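## Task

Put the blue wire down on the table so that it lies alone, with at least a hand's width of space between it and each of the other wires; a wire left dangling over the table edge may count as failure.

## Robot and tools

Robot: two arms, left_arm and right_arm, each a six-joint arm with a two-finger parallel gripper and a wrist camera (cam_left_wrist, cam_right_wrist, 896x504). Fixed cameras: cam_head_left and cam_head_right (a stereo pair on one bar behind the arms), cam_high and cam_low, all 504x504.

Frames. The scene frame has its origin at table-top height, halfway between the two nominal bases, a little behind the near table edge. +x points out across the table, +z up, +y toward left_arm. The left_arm base sits near (0, +0.273, -0.010) m and the right_arm base near (0, -0.282, -0.014) m. Arm names do not match image left and right. Reported hand positions and quaternions (wxyz) are in the scene frame and can be wrong by a few cm, worse when reaching far. Each gripper's fingers point along its own +z and separate along its own y; end_effector_position is the point between the pads, roughly 1 cm short of the fingertips.

execute_actions(actions, cameras). actions is a list of actions; each action is a list of up to 15 rows, each row one 1/30 s control step; if fewer than 15 rows are given, the last row is repeated to fill them. A row is always 14 numbers in [-1, 1], covering both arms even if one is idle: left_arm dx, dy, dz, rx, ry, rz, opening, then right_arm dx, dy, dz, rx, ry, rz, opening. The six pose numbers are an offset, not a pose: measured from that arm's Hand target as it stood when the action began, along that Hand target's own axes. Every row in an action counts from that same start, and each new action or call starts from the updated Hand target, so sending the same offset twice moves twice as far. Scale: 1.0 equals 0.6 m for dx..dz and 180 degrees for rx..rz; rx, ry, rz form a single rotation vector. Sending six zeros re-requests the current Hand target. Opening is absolute: +1 fully open (0.093 m), -1 closed; a 0 there is a real command, so resend the present value to leave a gripper alone. cameras: list of names, ["all"], or []; by default images come only with an empty actions list. An unknown name invalidates the call.

move(target, speed, blend, opening_speed, grip_force, blocking, cameras). target is one 14-number row (same layout and scale as above) or a list of up to 15 such rows; every row is an offset from the Hand targets at the start of the move, not from the previous row. Grippers travel in straight lines and rotate the short way; the whole move is capped at 10 s. speed: top path speed in m/s, 0.002 to 2.9, default 0.25 (rotation up to twice that in rad/s); one value or one per target. blend: corner rounding in metres, per target or one value; 0 stops at each target. opening_speed: rate of change of commanded opening per second on the -1..+1 scale, at least 0.2. grip_force: per-pad force cap in newtons, 10 to 50, one value or one per arm; it persists, and low values close slowly. blocking=false returns after about 0.5 s while the motion continues. Moves do not avoid obstacles or the other arm. The result adds a move: line giving the ending (done, off_target, moving, held, fault) and any limits (paced = pose clipped, held = steps withheld). done means at rest within 10 mm and 2 degrees; neither done nor off_target tells you about contact.

wait(seconds 0 to 10, cameras) lets time pass with commands held; a running move keeps going. stop(cameras) brakes a running move. zoom_image(camera, region [x0, y0, x1, y1] in pixels, at most 504 by 504) magnifies part of the latest image from a camera shown in the newest images. read_manual(section) gives licence texts only. finished_scene(scene 1 or 2) ends the scene irrevocably; make no further call in that reply. Scene 1 is practice.

Result lines: end_effector_position (m) and quaternion per arm; Hand target (last commanded pose after clipping, the base for next offsets); Tool commands; grip_measured (+1 open, -1 closed; pads meet near -0.94, and each mm of object width adds about 0.0208; may read up to 0.02 high); Joint positions (last entry is opening in metres); Joint velocities (may be omitted when all within noise); joint torques (include arm weight; joints 1-3 wrap at ±28 N m); motor temperatures. The gripper often stops short of its Hand target; a further action, even all zeros, asks again, and the remaining gap can be sent as an offset. Commanded orientation is clipped to within 40 degrees of the measured one each step. To hold an object keep sending the closing value; to release, send a value well above its width reading.

Avoid: any wire on or over the table edge, or falling; dropping or releasing wires while moving; fast impacts with the table, the bar, plate and low rail behind it (up to about 3 cm high), or the other arm; grippers or wrist cameras touching each other (the clearance check does not prevent that); gripping the other arm's fingers; strain on wrist camera cables; paths passing near an arm's own base. Holding loads or pushing at unreachable poses heats motors: MOTOR HOT appears at 75 C, the arm folds and idles at 90 C, and collapses at 100 C. Any arm stop costs. Objects may occasionally get nudged by outside pushes. Time spent, including thinking, counts.

Each tool is called after "Emit:" as a command line: name --argument value for each argument, lists and objects as JSON in quotes; but a table of rows of numbers goes row by row, as --pt "numbers of a row", without its own name.

## Session

Emit:
execute_actions --actions '[]'

Scene clock: 0.00 s.
left_arm: end_effector_position=(+0.3857, +0.2488, +0.3810) grip_measured=+1.000 end_effector_quat_wxyz=(+0.697, +0.023, +0.716, +0.000) | right_arm: end_effector_position=(+0.2940, +0.0414, +0.2595) grip_measured=-0.926 end_effector_quat_wxyz=(-0.429, +0.545, -0.549, -0.467)
Joint positions: left_arm=[0 1.047 1.047 0 0 0 0.093] | right_arm=[0.538 1.633 1.201 -0.041 -1.08 -0.349 0.001]
Joint velocities: within noise
Joint torques (N m): no reading
Motor temperatures (°C): left_arm=[25 40 29 41 23 23 25] | right_arm=[28 33 32 34 22 22 23]
Heat: left arm: 41 °C; right arm: 34 °C.
Hand target: left_arm +0.3839, +0.2496, +0.3848; +0.700, +0.021, +0.714, +0.001 | right_arm +0.2945, +0.0416, +0.2661; -0.436, +0.546, -0.544, -0.465
Tool commands: left_gripper/opening=+1.0 right_gripper/opening=-0.931583

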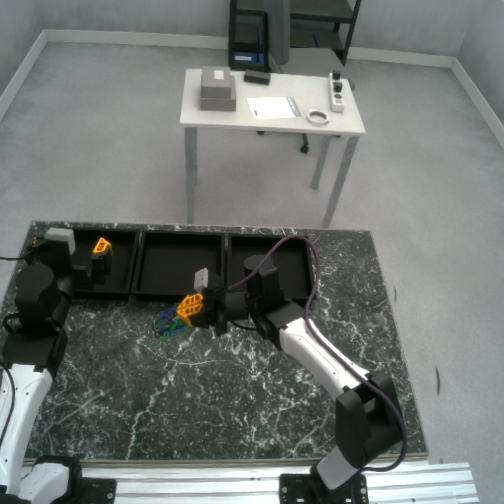

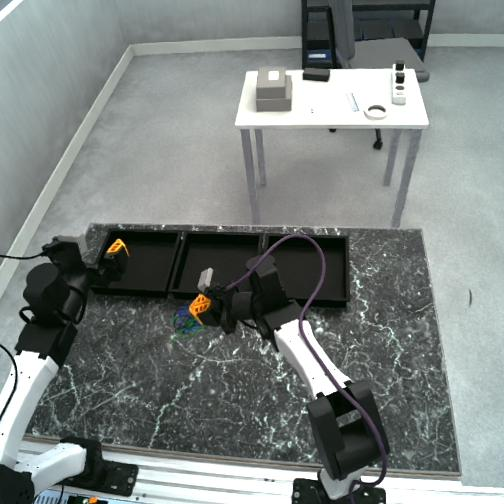

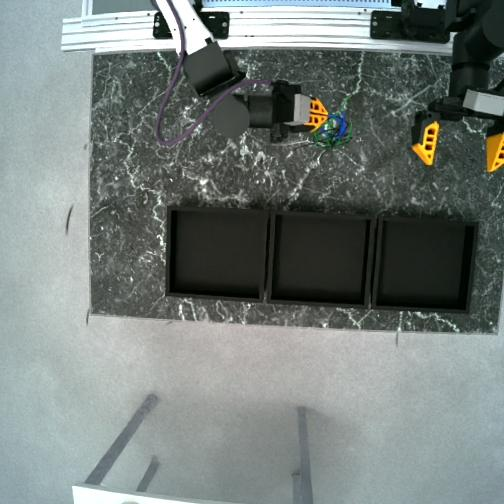

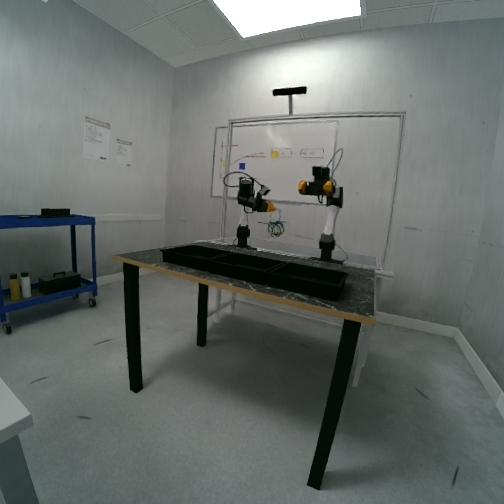

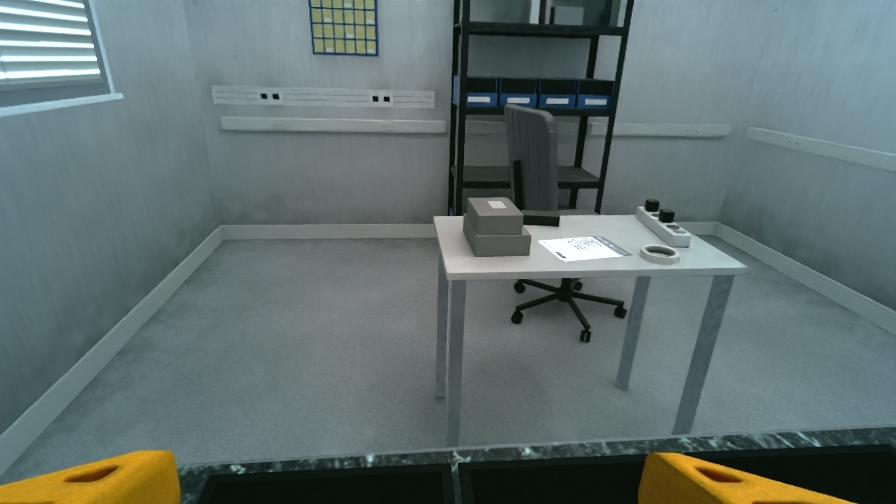

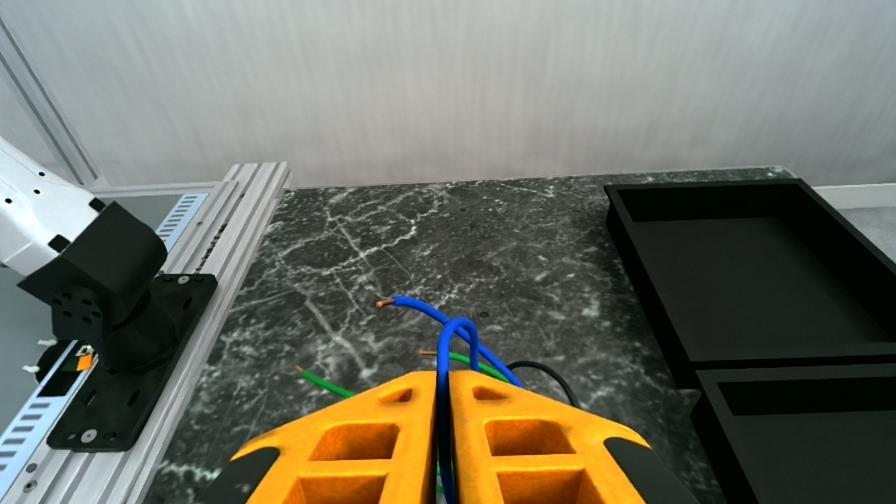

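Emit:
zoom_image --camera "cam_right_wrist" --region '[250, 250, 650, 504]'

Emit:
zoom_image --camera "cam_low" --region '[210, 160, 360, 260]'

Emit:
zoom_image --camera "cam_high" --region '[260, 70, 390, 170]'

Emit:
zoom_image --camera "cam_head_left" --region '[120, 260, 260, 370]'

Emit:
zoom_image --camera "cam_head_right" --region '[140, 260, 280, 370]'

Scaled by 1.260.

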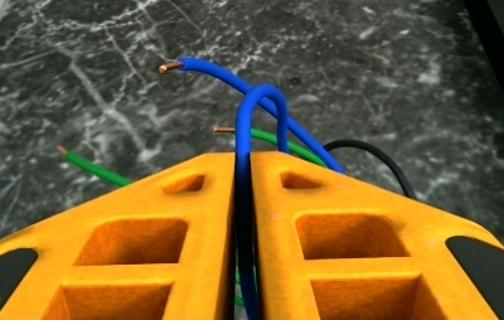

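Scaled by 3.360.

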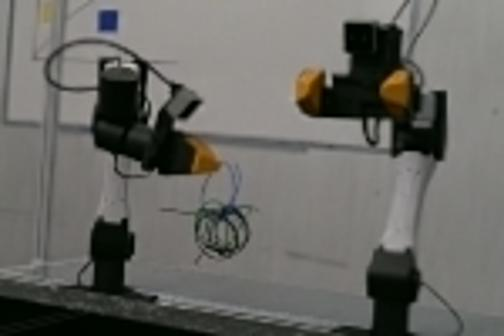

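Scaled by 3.877.

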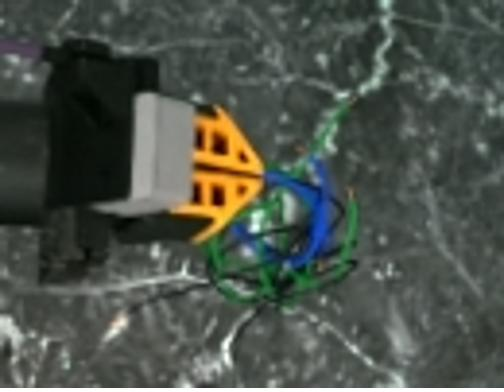

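Scaled by 3.600.

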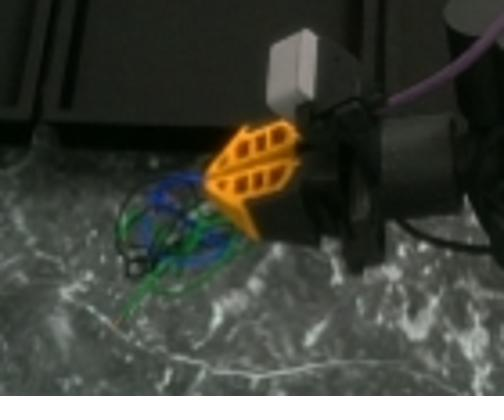

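Scaled by 3.600.

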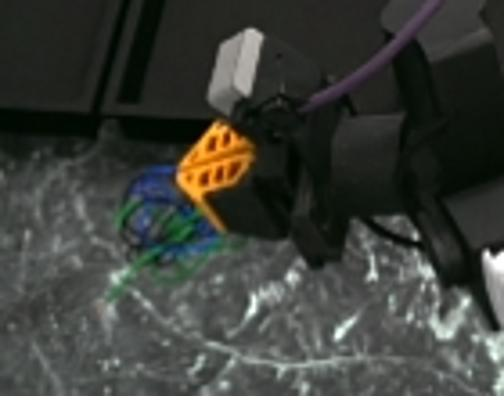

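Emit:
move --target '[0.1915, -0.1447, -0.2155, 0.331, 0.0755, 0.0437, 1.0, 0, 0, 0, 0, 0, 0, -0.931583]' --speed 0.25 --cameras '["cam_left_wrist", "cam_right_wrist", "cam_high"]'

Scene clock: 222.10 s.
left_arm: end_effector_position=(+0.2493, +0.1703, +0.2637) grip_measured=+1.000 end_effector_quat_wxyz=(+0.506, +0.405, +0.698, -0.305) | right_arm: end_effector_position=(+0.2940, +0.0414, +0.2595) grip_measured=-0.926 end_effector_quat_wxyz=(-0.429, +0.545, -0.549, -0.467)
Joint positions: left_arm=[0.317 0.999 0.96 -0.86 1.228 0.859 0.093] | right_arm=[0.538 1.633 1.201 -0.041 -1.08 -0.349 0.001]
Joint torques (N m): left_arm=[0.65 -1.1 8.24 1.29 0.68 0.27] | right_arm=[-0.17 -9.02 10.35 1.78 -0.23 0]
Motor temperatures (°C): left_arm=[24 39 41 51 22 22 22] | right_arm=[27 40 41 41 22 21 23]
Heat: left arm: 51 °C; right arm: 41 °C.
Hand target: left_arm +0.2499, +0.1702, +0.2700; +0.510, +0.411, +0.692, -0.305 | right_arm +0.2945, +0.0416, +0.2661; -0.436, +0.546, -0.544, -0.465
Off the commanded pose: left_arm 0.006 m, 1 deg | right_arm 0.007 m, 1 deg.
move: done
camera_calibration:
cam_left_wrist: T_world_to_cam=[[-0.888778, -0.45216, 0.0749959, 0.273929], [-0.32429, 0.504736, -0.800048, 0.25483], [0.323897, -0.735386, -0.595229, 0.286923], [0, 0, 0, 1]] pos_world=[0.233167, 0.206237, 0.354118]
Images, in order (width x height): cam_high 504x504, cam_left_wrist 896x504, cam_right_wrist 896x504.

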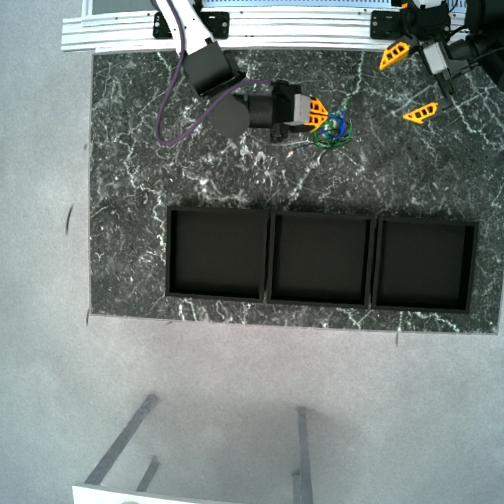

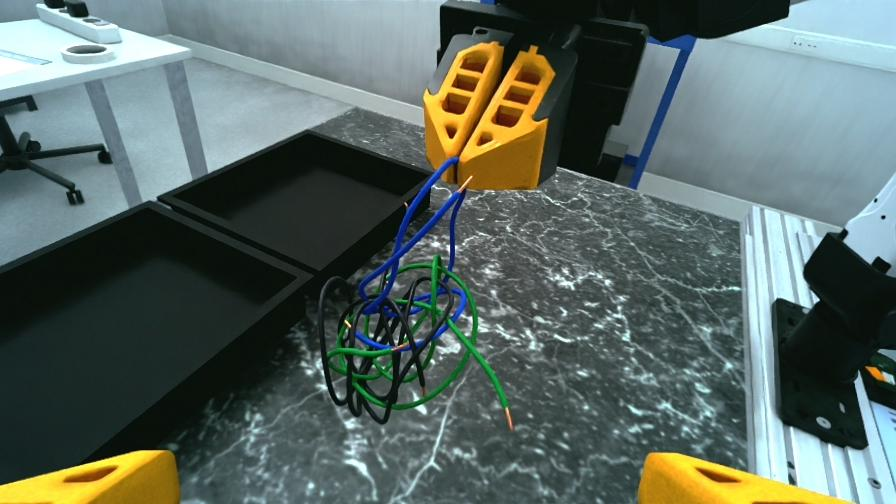

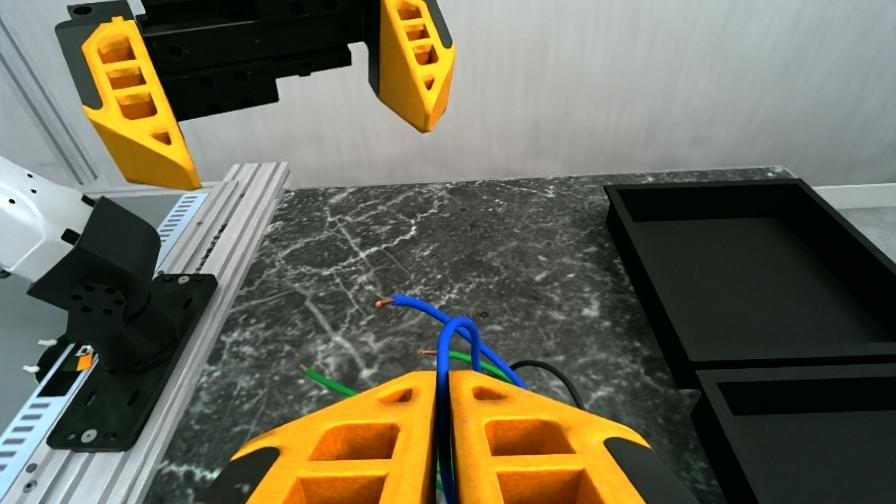

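Emit:
zoom_image --camera "cam_left_wrist" --region '[300, 140, 560, 450]'

Scaled by 1.626.

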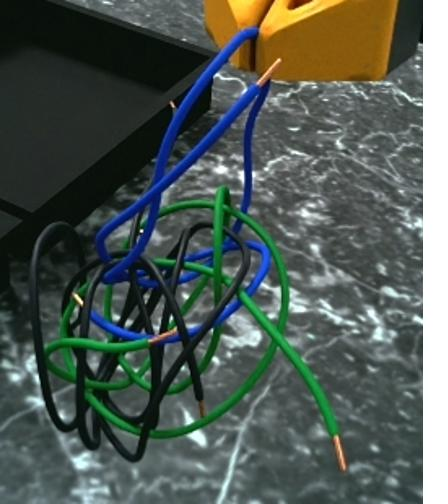

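Emit:
zoom_image --camera "cam_left_wrist" --region '[300, 230, 500, 350]'

Emit:
zoom_image --camera "cam_left_wrist" --region '[320, 140, 520, 260]'

Emit:
zoom_image --camera "cam_left_wrist" --region '[300, 310, 500, 430]'

Scaled by 2.520.

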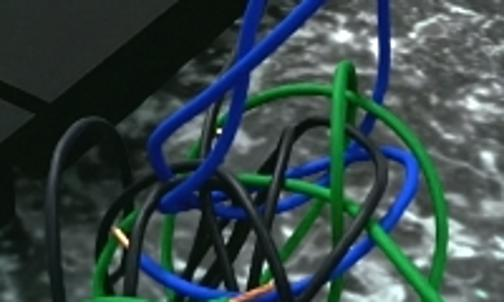

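Scaled by 2.520.

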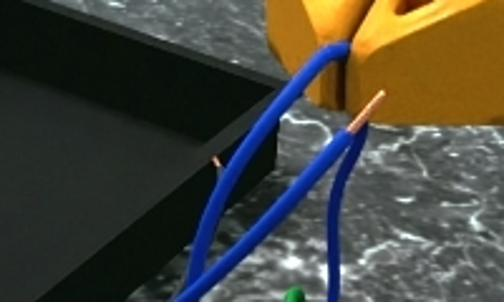

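Scaled by 2.520.

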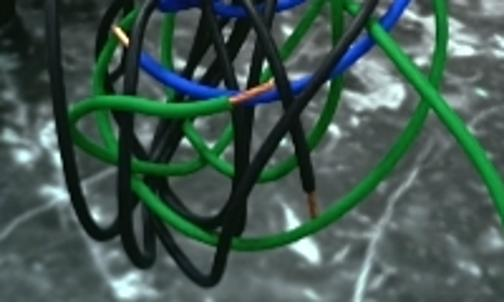

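Emit:
move --target '[0.2016, 0.0881, 0.1322, 0.1086, -0.0275, 0.0241, 1.0, 0, 0, 0, 0, 0, 0, -0.98]' --speed 0.2 --cameras '["cam_left_wrist", "cam_right_wrist", "cam_high"]'

Scene clock: 352.93 s.
left_arm: end_effector_position=(+0.3120, +0.1600, +0.1312) grip_measured=+1.000 end_effector_quat_wxyz=(+0.471, +0.502, +0.597, -0.412) | right_arm: end_effector_position=(+0.2940, +0.0414, +0.2595) grip_measured=-0.979 end_effector_quat_wxyz=(-0.429, +0.545, -0.549, -0.467)
Joint positions: left_arm=[0.224 1.786 1.074 -1.045 1.384 1.762 0.093] | right_arm=[0.538 1.633 1.201 -0.041 -1.08 -0.349 0]
Joint torques (N m): left_arm=[0.16 -5.15 6.39 -0.12 0.79 0.27] | right_arm=[-0.17 -9.05 10.33 1.78 -0.23 0]
Motor temperatures (°C): left_arm=[24 37 40 42 23 22 22] | right_arm=[27 40 41 41 22 21 23]
Heat: left arm: 42 °C; right arm: 41 °C.
Hand target: left_arm +0.3153, +0.1599, +0.1310; +0.473, +0.504, +0.591, -0.415 | right_arm +0.2945, +0.0416, +0.2661; -0.436, +0.546, -0.544, -0.465
Off the commanded pose: left_arm 0.003 m, 1 deg | right_arm 0.007 m, 1 deg.
move: done
camera_calibration:
cam_left_wrist: T_world_to_cam=[[-0.990739, -0.114123, 0.0735619, 0.312874], [-0.122186, 0.513102, -0.849586, 0.116368], [0.0592129, -0.850707, -0.522294, 0.271637], [0, 0, 0, 1]] pos_world=[0.30811, 0.207081, 0.217724]
Images, in order (width x height): cam_high 504x504, cam_left_wrist 896x504, cam_right_wrist 896x504.

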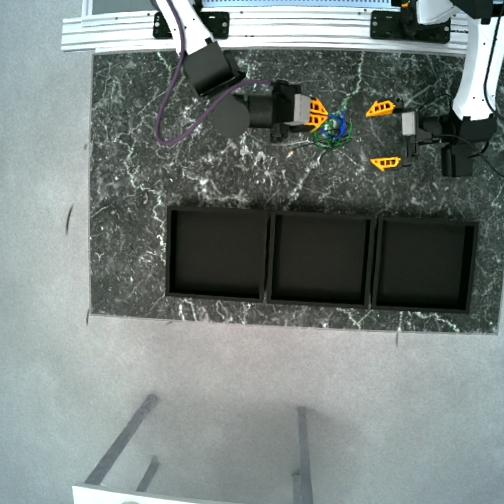

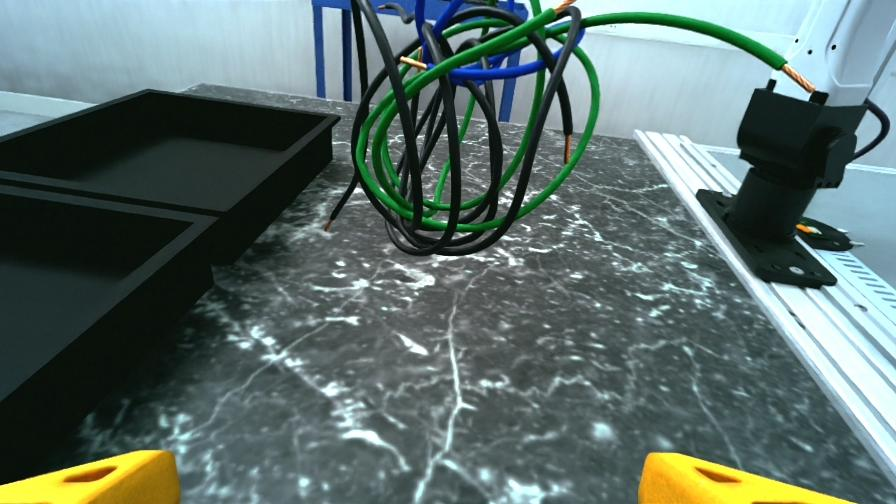

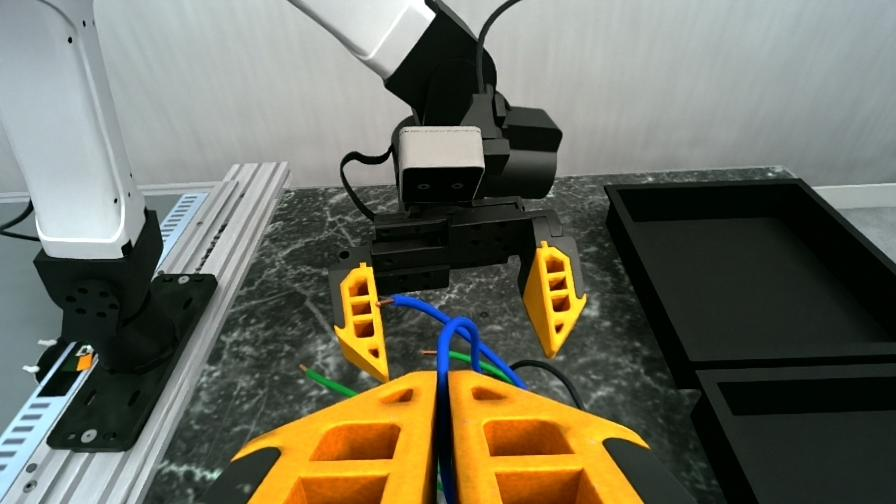

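Emit:
zoom_image --camera "cam_left_wrist" --region '[300, 0, 660, 270]'

Scaled by 1.400.

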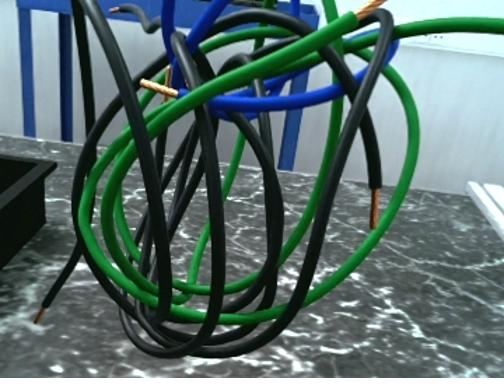

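Emit:
zoom_image --camera "cam_high" --region '[290, 85, 420, 185]'

Emit:
zoom_image --camera "cam_right_wrist" --region '[280, 220, 640, 440]'

Scaled by 3.877.

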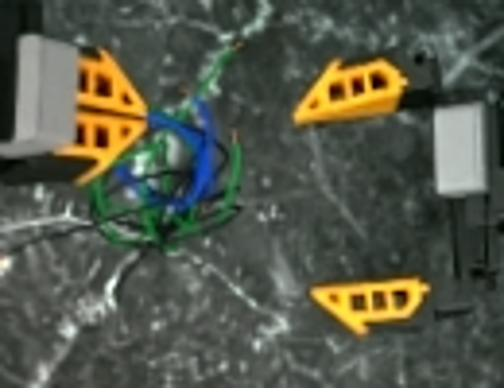

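Scaled by 1.400.

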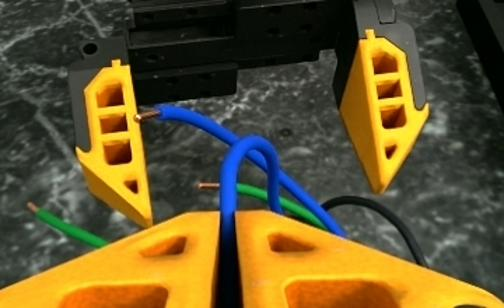

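Emit:
move --target '[-0.0462, -0.0203, 0.1627, 0, 0, 0, 1.0, 0, 0, 0, 0, 0, 0, -0.98]' --speed 0.1 --cameras '["cam_left_wrist", "cam_right_wrist", "cam_high"]'

Scene clock: 475.03 s.
left_arm: end_effector_position=(+0.3199, +0.0582, +0.1322) grip_measured=+1.000 end_effector_quat_wxyz=(+0.465, +0.504, +0.592, -0.423) | right_arm: end_effector_position=(+0.2940, +0.0414, +0.2595) grip_measured=-0.979 end_effector_quat_wxyz=(-0.429, +0.545, -0.549, -0.467)
Joint positions: left_arm=[-0.123 1.618 0.738 0.323 1.235 0.521 0.093] | right_arm=[0.538 1.633 1.201 -0.041 -1.08 -0.349 0]
Joint torques (N m): left_arm=[0.02 -8.42 4.68 1.96 0.24 -0.08] | right_arm=[-0.17 -9.03 10.35 1.78 -0.23 0]
Motor temperatures (°C): left_arm=[24 41 38 36 24 22 22] | right_arm=[26 40 41 42 22 21 23]
Heat: left arm: 41 °C; right arm: 42 °C.
Hand target: left_arm +0.3182, +0.0580, +0.1380; +0.473, +0.504, +0.591, -0.415 | right_arm +0.2945, +0.0416, +0.2661; -0.436, +0.546, -0.544, -0.465
Off the commanded pose: left_arm 0.006 m, 1 deg | right_arm 0.007 m, 1 deg.
move: done
camera_calibration:
cam_left_wrist: T_world_to_cam=[[-0.991952, -0.0919162, 0.087074, 0.306387], [-0.121874, 0.506826, -0.85339, 0.171237], [0.0343089, -0.857134, -0.51395, 0.192382], [0, 0, 0, 1]] pos_world=[0.31819, 0.106272, 0.218328]
Images, in order (width x height): cam_high 504x504, cam_left_wrist 896x504, cam_right_wrist 896x504.

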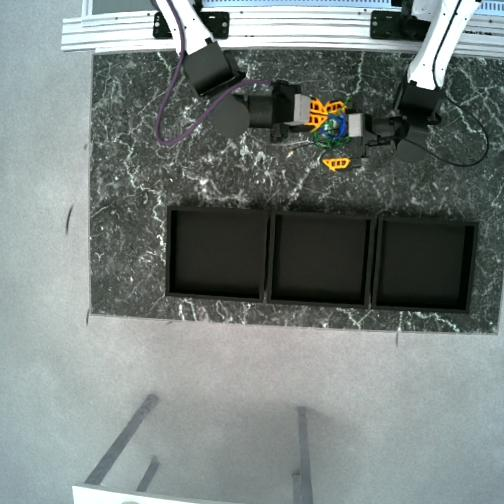

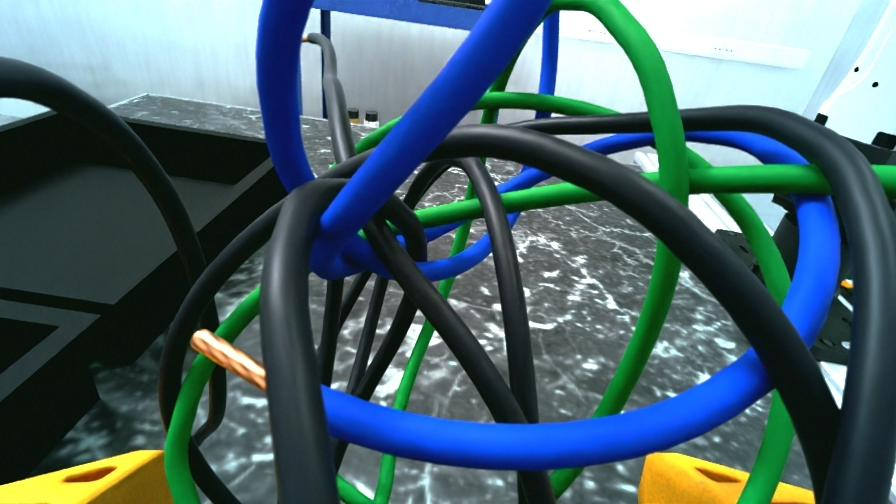

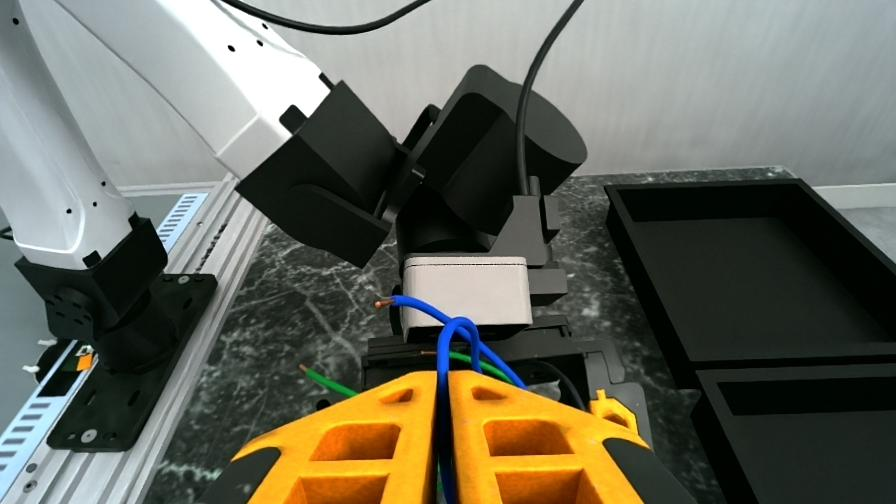

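Emit:
zoom_image --camera "cam_left_wrist" --region '[240, 100, 600, 340]'

Scaled by 1.400.

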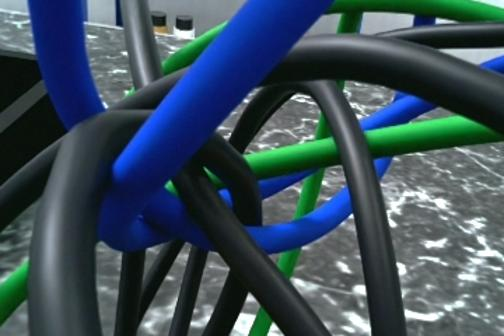

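Emit:
move --pt "-0.012 0 -0.0021 0 0 0 1.0 0 0 0 0 0 0 -0.98" --pt "-0.012 0 -0.0021 0 0 0 -0.95 0 0 0 0 0 0 -0.98" --speed 0.1 --opening_speed 1.0 --cameras '["cam_left_wrist", "cam_right_wrist", "cam_high"]'

Scene clock: 520.50 s.
left_arm: end_effector_position=(+0.3195, +0.0582, +0.1382) grip_measured=-0.945 end_effector_quat_wxyz=(+0.470, +0.505, +0.590, -0.420) | right_arm: end_effector_position=(+0.2940, +0.0414, +0.2595) grip_measured=-0.979 end_effector_quat_wxyz=(-0.429, +0.545, -0.549, -0.467)
Joint positions: left_arm=[-0.123 1.6 0.738 0.324 1.233 0.514 0] | right_arm=[0.538 1.633 1.201 -0.041 -1.08 -0.349 0]
Joint torques (N m): left_arm=[0.02 -8.36 5.78 1.64 0.24 -0.07] | right_arm=[-0.16 -9.02 10.35 1.78 -0.23 0]
Motor temperatures (°C): left_arm=[24 48 36 38 23 21 22] | right_arm=[26 40 41 42 22 21 23]
Heat: left arm: 48 °C; right arm: 42 °C.
Hand target: left_arm +0.3184, +0.0577, +0.1453; +0.473, +0.504, +0.591, -0.415 | right_arm +0.2945, +0.0416, +0.2661; -0.436, +0.546, -0.544, -0.465
Off the commanded pose: left_arm 0.007 m, 1 deg | right_arm 0.007 m, 1 deg.
move: done
camera_calibration:
cam_left_wrist: T_world_to_cam=[[-0.992718, -0.0942163, 0.0750651, 0.30749], [-0.112592, 0.504128, -0.856258, 0.173889], [0.042831, -0.858474, -0.511065, 0.192395], [0, 0, 0, 1]] pos_world=[0.316589, 0.106474, 0.224138]
Images, in order (width x height): cam_high 504x504, cam_left_wrist 896x504, cam_right_wrist 896x504.

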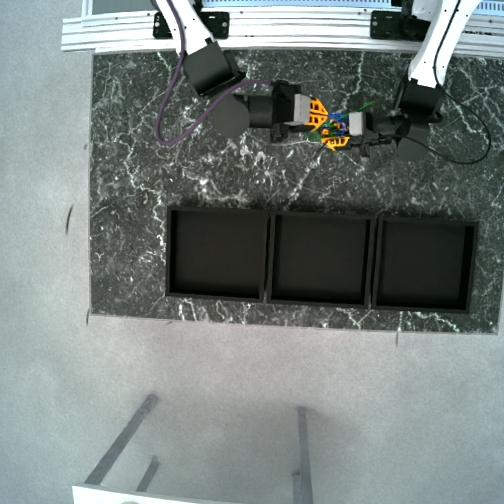

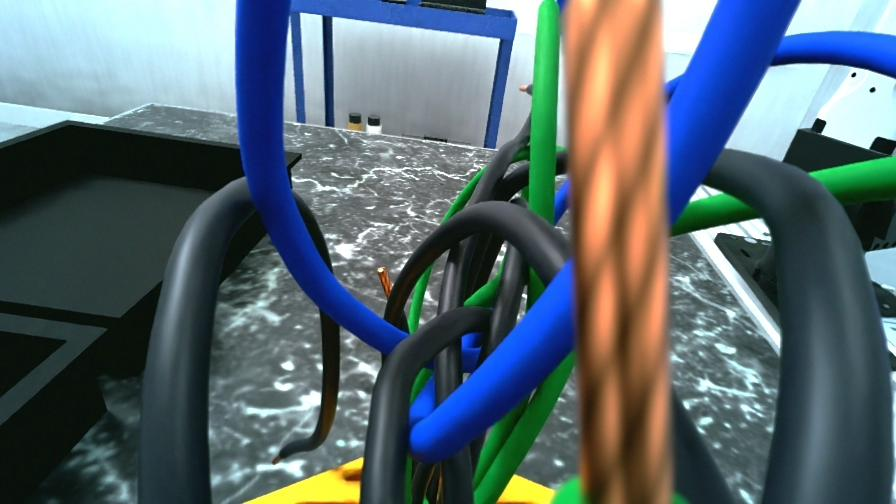

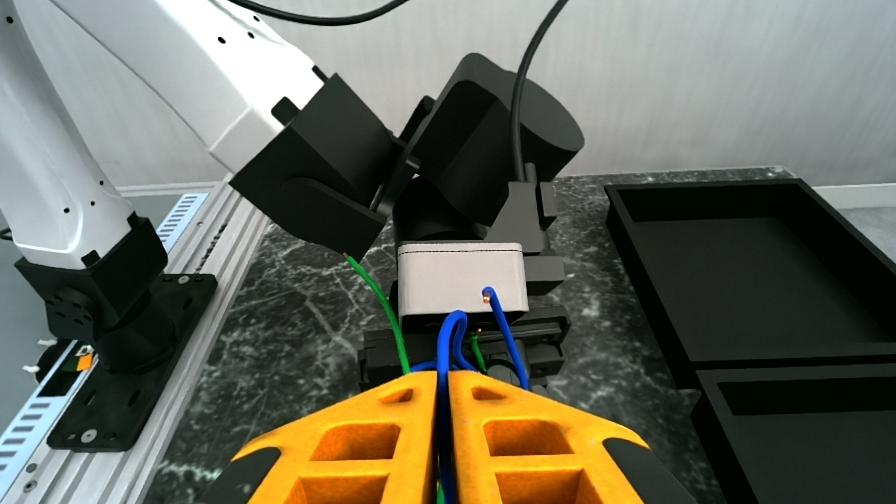

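Emit:
zoom_image --camera "cam_left_wrist" --region '[320, 280, 640, 504]'

Scaled by 1.575.

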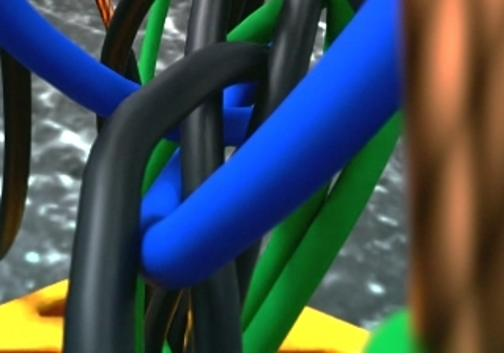

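Emit:
move --target '[0, 0, 0, 0, 0, 0, -1.0, -0.1637, 0.005, -0.0313, 0, 0, 0, -1.0]' --speed 0.06 --cameras '["cam_left_wrist", "cam_right_wrist", "cam_high", "cam_low"]'

Scene clock: 545.30 s.
left_arm: end_effector_position=(+0.3167, +0.0541, +0.1599) grip_measured=-0.967 end_effector_quat_wxyz=(+0.494, +0.524, +0.555, -0.415) | right_arm: end_effector_position=(+0.2927, +0.0361, +0.3208) grip_measured=-0.979 end_effector_quat_wxyz=(+0.381, -0.524, +0.604, +0.464)
Joint positions: left_arm=[-0.131 1.563 0.745 0.371 1.261 0.508 0] | right_arm=[0.538 1.641 1.545 -0.52 -1.032 -0.348 0]
Joint torques (N m): left_arm=[0.76 -5.49 4.89 1.21 -0.08 -0.05] | right_arm=[-0.24 -9.33 15.87 2.43 -0.74 -0.11]
Heat: left arm: 46 °C; right arm: 42 °C.
Hand target: left_arm +0.3184, +0.0577, +0.1453; +0.473, +0.504, +0.591, -0.415 | right_arm +0.2944, +0.0418, +0.3662; +0.436, -0.546, +0.544, +0.464
Off the commanded pose: left_arm 0.015 m, 5 deg | right_arm 0.046 m, 10 deg.
move: off_target (left_arm, right_arm)
camera_calibration:
cam_left_wrist: T_world_to_cam=[[-0.998137, -0.0608938, -0.0037846, 0.315162], [-0.0260404, 0.481295, -0.876172, 0.171224], [0.0551749, -0.874441, -0.481984, 0.192334], [0, 0, 0, 1]] pos_world=[0.308422, 0.104967, 0.243916]
cam_right_wrist: T_world_to_cam=[[0.983833, -0.0399043, -0.174586, -0.232272], [-0.151988, -0.70166, -0.696113, 0.327071], [-0.0947219, 0.711394, -0.696381, 0.312674], [0, 0, 0, 1]] pos_world=[0.307845, -0.00221069, 0.404867]
Images, in order (width x height): cam_high 504x504, cam_low 504x504, cam_left_wrist 896x504, cam_right_wrist 896x504.

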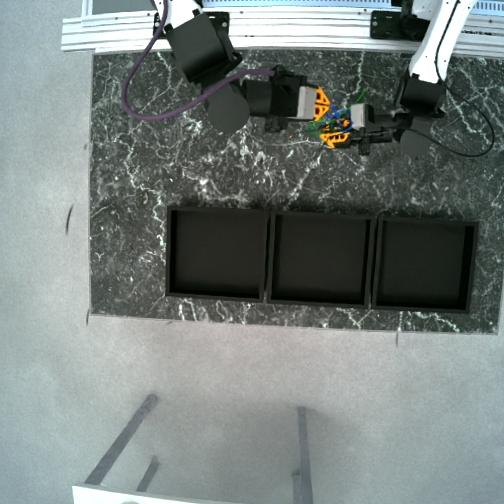

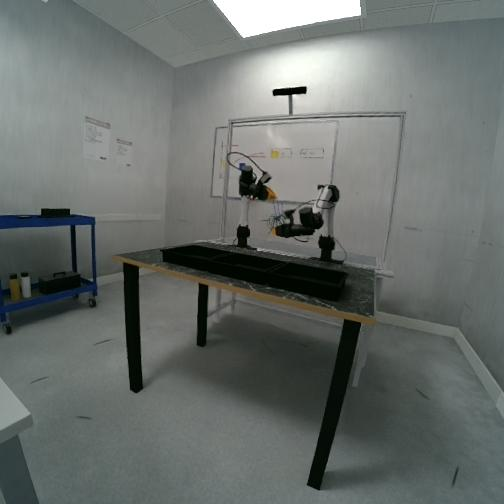

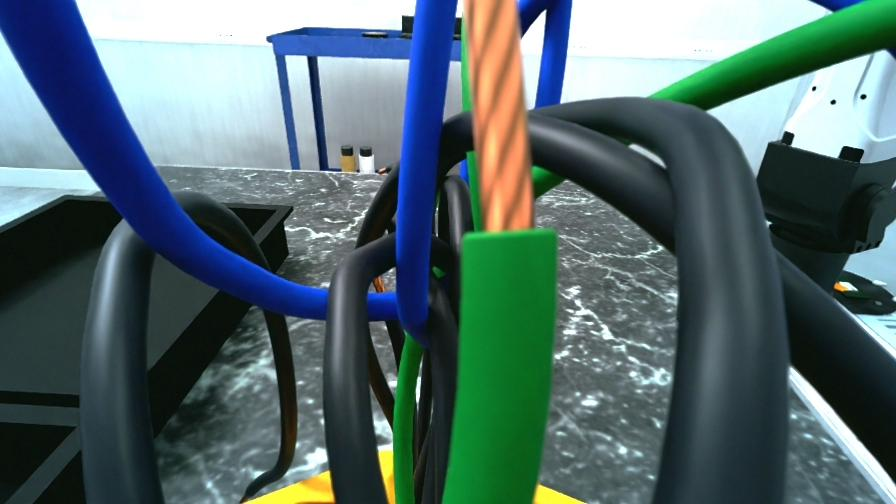

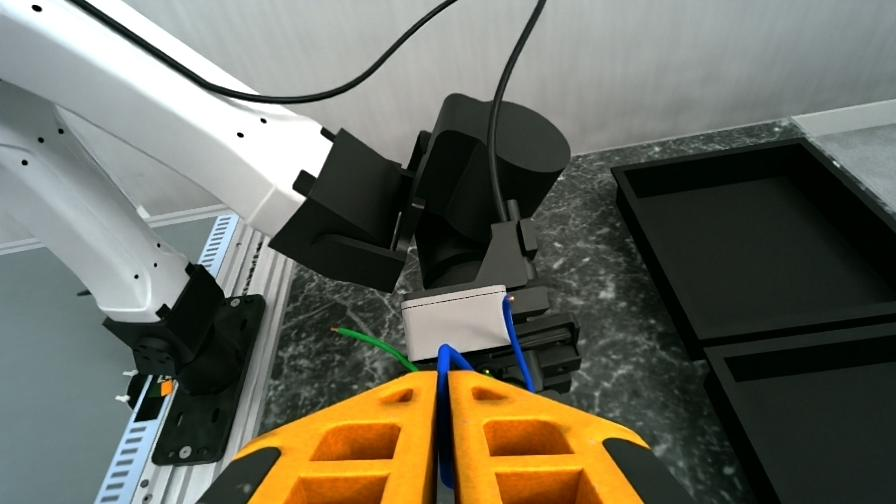

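Emit:
zoom_image --camera "cam_left_wrist" --region '[300, 0, 700, 400]'

Emit:
zoom_image --camera "cam_low" --region '[225, 160, 345, 250]'

Emit:
zoom_image --camera "cam_high" --region '[290, 75, 390, 165]'

Scaled by 1.260.

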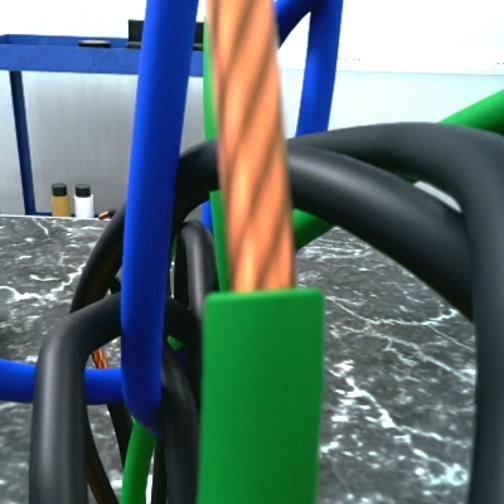

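Scaled by 4.200.

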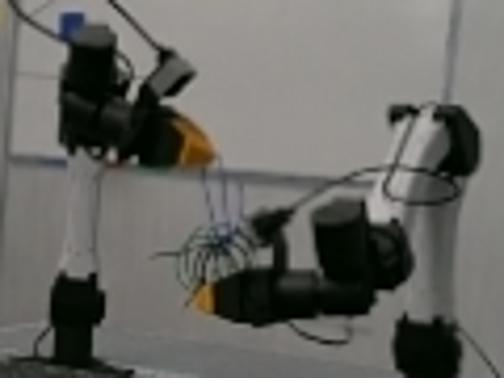

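Scaled by 5.040.

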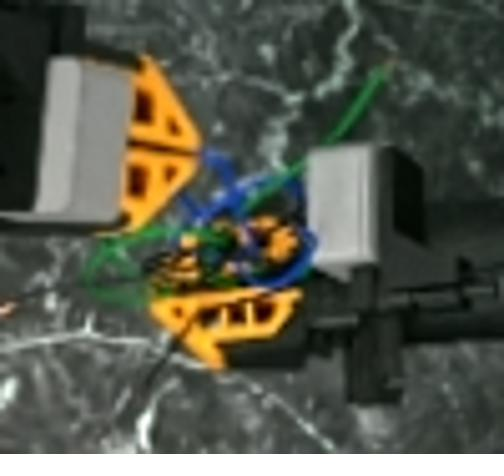

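Emit:
move --target '[0, 0, 0, 0, 0, 0, -1.0, -0.0982, 0.003, -0.0988, 0, 0, 0, -1.0]' --speed 0.08 --cameras '["cam_left_wrist", "cam_right_wrist", "cam_high"]'

Scene clock: 591.67 s.
left_arm: end_effector_position=(+0.3145, +0.0473, +0.1899) grip_measured=-0.968 end_effector_quat_wxyz=(+0.530, +0.548, +0.508, -0.401) | right_arm: end_effector_position=(+0.2940, -0.0013, +0.3596) grip_measured=-0.979 end_effector_quat_wxyz=(+0.342, -0.522, +0.639, +0.449)
Joint positions: left_arm=[-0.146 1.523 0.757 0.479 1.279 0.475 0] | right_arm=[0.451 1.729 1.924 -1.062 -1.047 -0.531 0]
Joint torques (N m): left_arm=[2.24 -3.15 2.24 0.45 -0.32 -0.02] | right_arm=[-3.38 -11.75 17.54 2.47 -1.65 -0.17]
Motor temperatures (°C): left_arm=[23 44 36 36 22 21 24] | right_arm=[26 39 53 43 23 21 23]
Heat: left arm: 44 °C; right arm: 53 °C.
Hand target: left_arm +0.3184, +0.0578, +0.1454; +0.473, +0.504, +0.591, -0.415 | right_arm +0.2959, -0.0052, +0.4355; +0.436, -0.546, +0.544, +0.464
Off the commanded pose: left_arm 0.046 m, 13 deg | right_arm 0.076 m, 16 deg.
move: off_target (left_arm, right_arm)
camera_calibration:
cam_left_wrist: T_world_to_cam=[[-0.991711, -0.0314208, -0.124584, 0.332244], [0.0975641, 0.446783, -0.889307, 0.166003], [0.083605, -0.89409, -0.440014, 0.184989], [0, 0, 0, 1]] pos_world=[0.297828, 0.10167, 0.270417]
cam_right_wrist: T_world_to_cam=[[0.971146, -0.0725773, -0.227173, -0.205554], [-0.201427, -0.75961, -0.618401, 0.314599], [-0.127681, 0.646317, -0.752311, 0.396173], [0, 0, 0, 1]] pos_world=[0.313575, -0.0319997, 0.445897]
Images, in order (width x height): cam_high 504x504, cam_left_wrist 896x504, cam_right_wrist 896x504.

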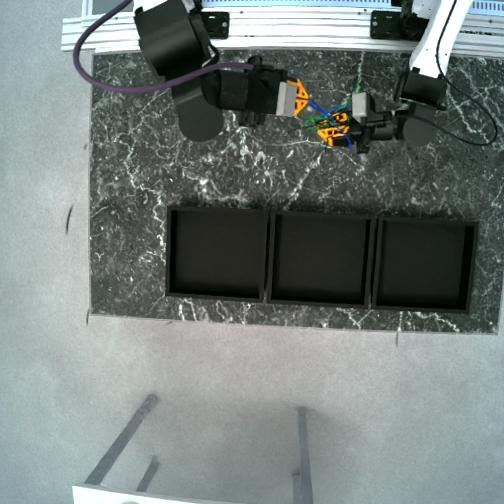

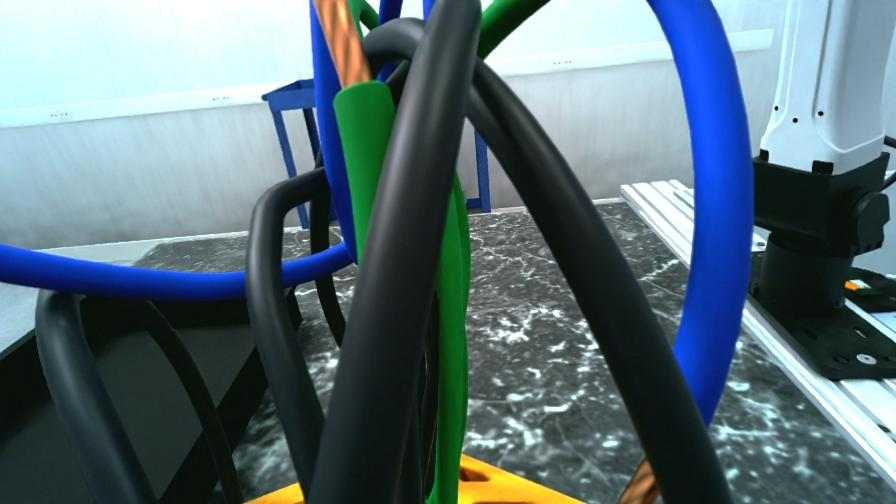

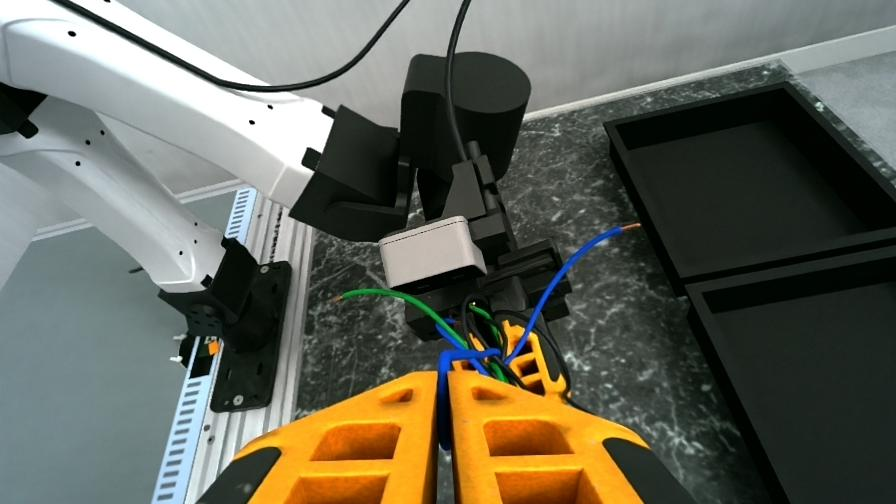

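Emit:
zoom_image --camera "cam_right_wrist" --region '[320, 200, 660, 430]'

Emit:
zoom_image --camera "cam_left_wrist" --region '[220, 0, 560, 290]'

Scaled by 1.482.

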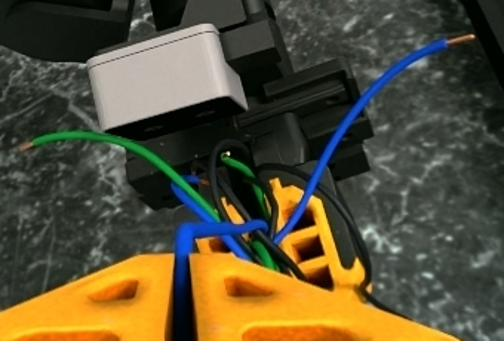

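Scaled by 1.482.

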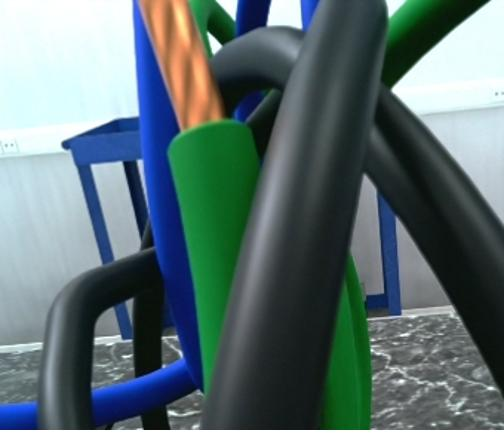

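Emit:
zoom_image --camera "cam_high" --region '[280, 70, 380, 170]'

Scaled by 5.040.

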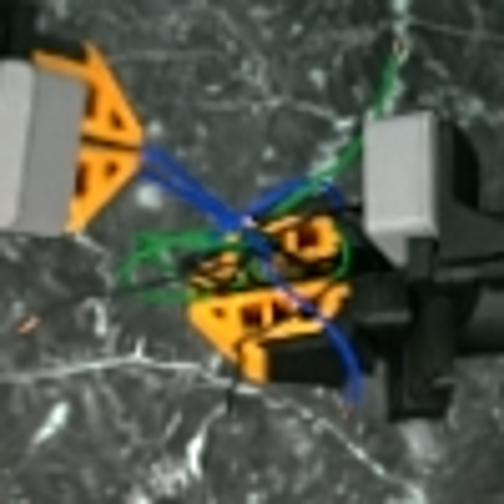

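Emit:
move --target '[0, 0, 0, 0, 0, 0, -1.0, 0.1788, -0.0072, 0.0851, 0, 0, 0, -1.0]' --speed 0.08 --cameras '["cam_left_wrist", "cam_right_wrist", "cam_high"]'

Scene clock: 656.70 s.
left_arm: end_effector_position=(+0.3160, +0.0547, +0.1552) grip_measured=-0.968 end_effector_quat_wxyz=(+0.478, +0.508, +0.581, -0.419) | right_arm: end_effector_position=(+0.3030, +0.0245, +0.3064) grip_measured=-0.980 end_effector_quat_wxyz=(-0.418, +0.540, -0.560, -0.469)
Joint positions: left_arm=[-0.134 1.551 0.743 0.321 1.232 0.484 0] | right_arm=[0.485 1.637 1.423 -0.34 -1.12 -0.404 0]
Joint torques (N m): left_arm=[1.06 -4.45 5.48 1.7 0.22 0.28] | right_arm=[0.42 -11.55 8.53 1.99 -0.27 0.07]
Motor temperatures (°C): left_arm=[24 40 32 34 22 21 24] | right_arm=[27 42 57 46 26 21 23]
Heat: left arm: 40 °C; right arm: 57 °C.
Hand target: left_arm +0.3184, +0.0578, +0.1453; +0.473, +0.504, +0.591, -0.415 | right_arm +0.2961, +0.0246, +0.3202; -0.436, +0.546, -0.544, -0.465
Off the commanded pose: left_arm 0.011 m, 1 deg | right_arm 0.016 m, 3 deg.
move: off_target (left_arm, right_arm)
camera_calibration:
cam_left_wrist: T_world_to_cam=[[-0.994529, -0.0886324, 0.055284, 0.305688], [-0.092121, 0.494629, -0.864208, 0.185161], [0.0492518, -0.864573, -0.500088, 0.194857], [0, 0, 0, 1]] pos_world=[0.311476, 0.103975, 0.240564]
cam_right_wrist: T_world_to_cam=[[0.99603, 0.00518515, -0.0888669, -0.276403], [-0.0639653, -0.652589, -0.755007, 0.300716], [-0.0619084, 0.757694, -0.649667, 0.286435], [0, 0, 0, 1]] pos_world=[0.312274, -0.0193527, 0.388566]
Images, in order (width x height): cam_high 504x504, cam_left_wrist 896x504, cam_right_wrist 896x504.

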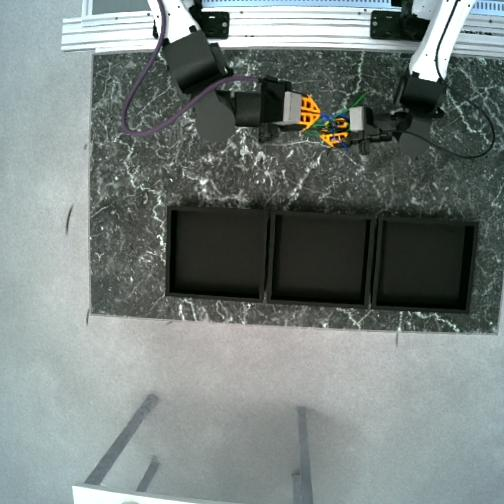

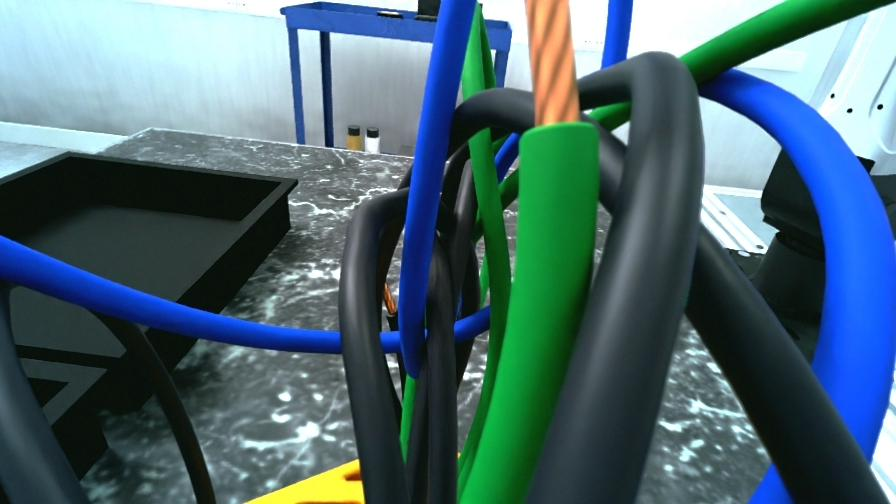

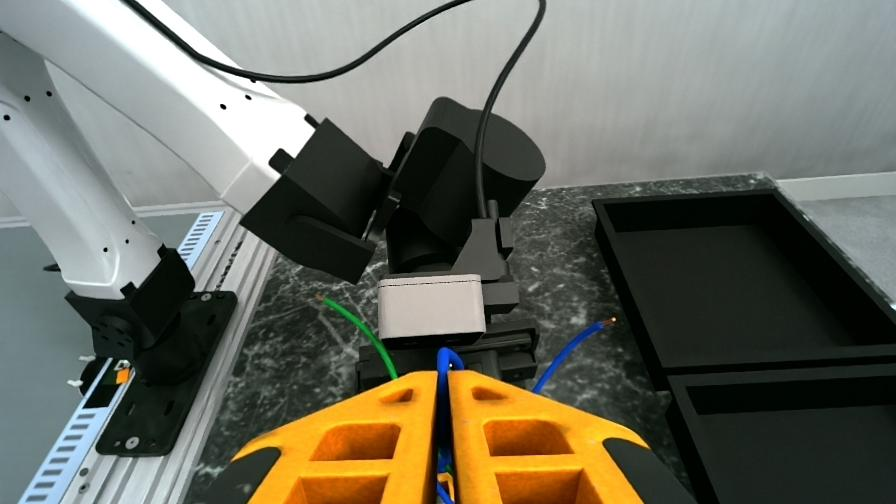

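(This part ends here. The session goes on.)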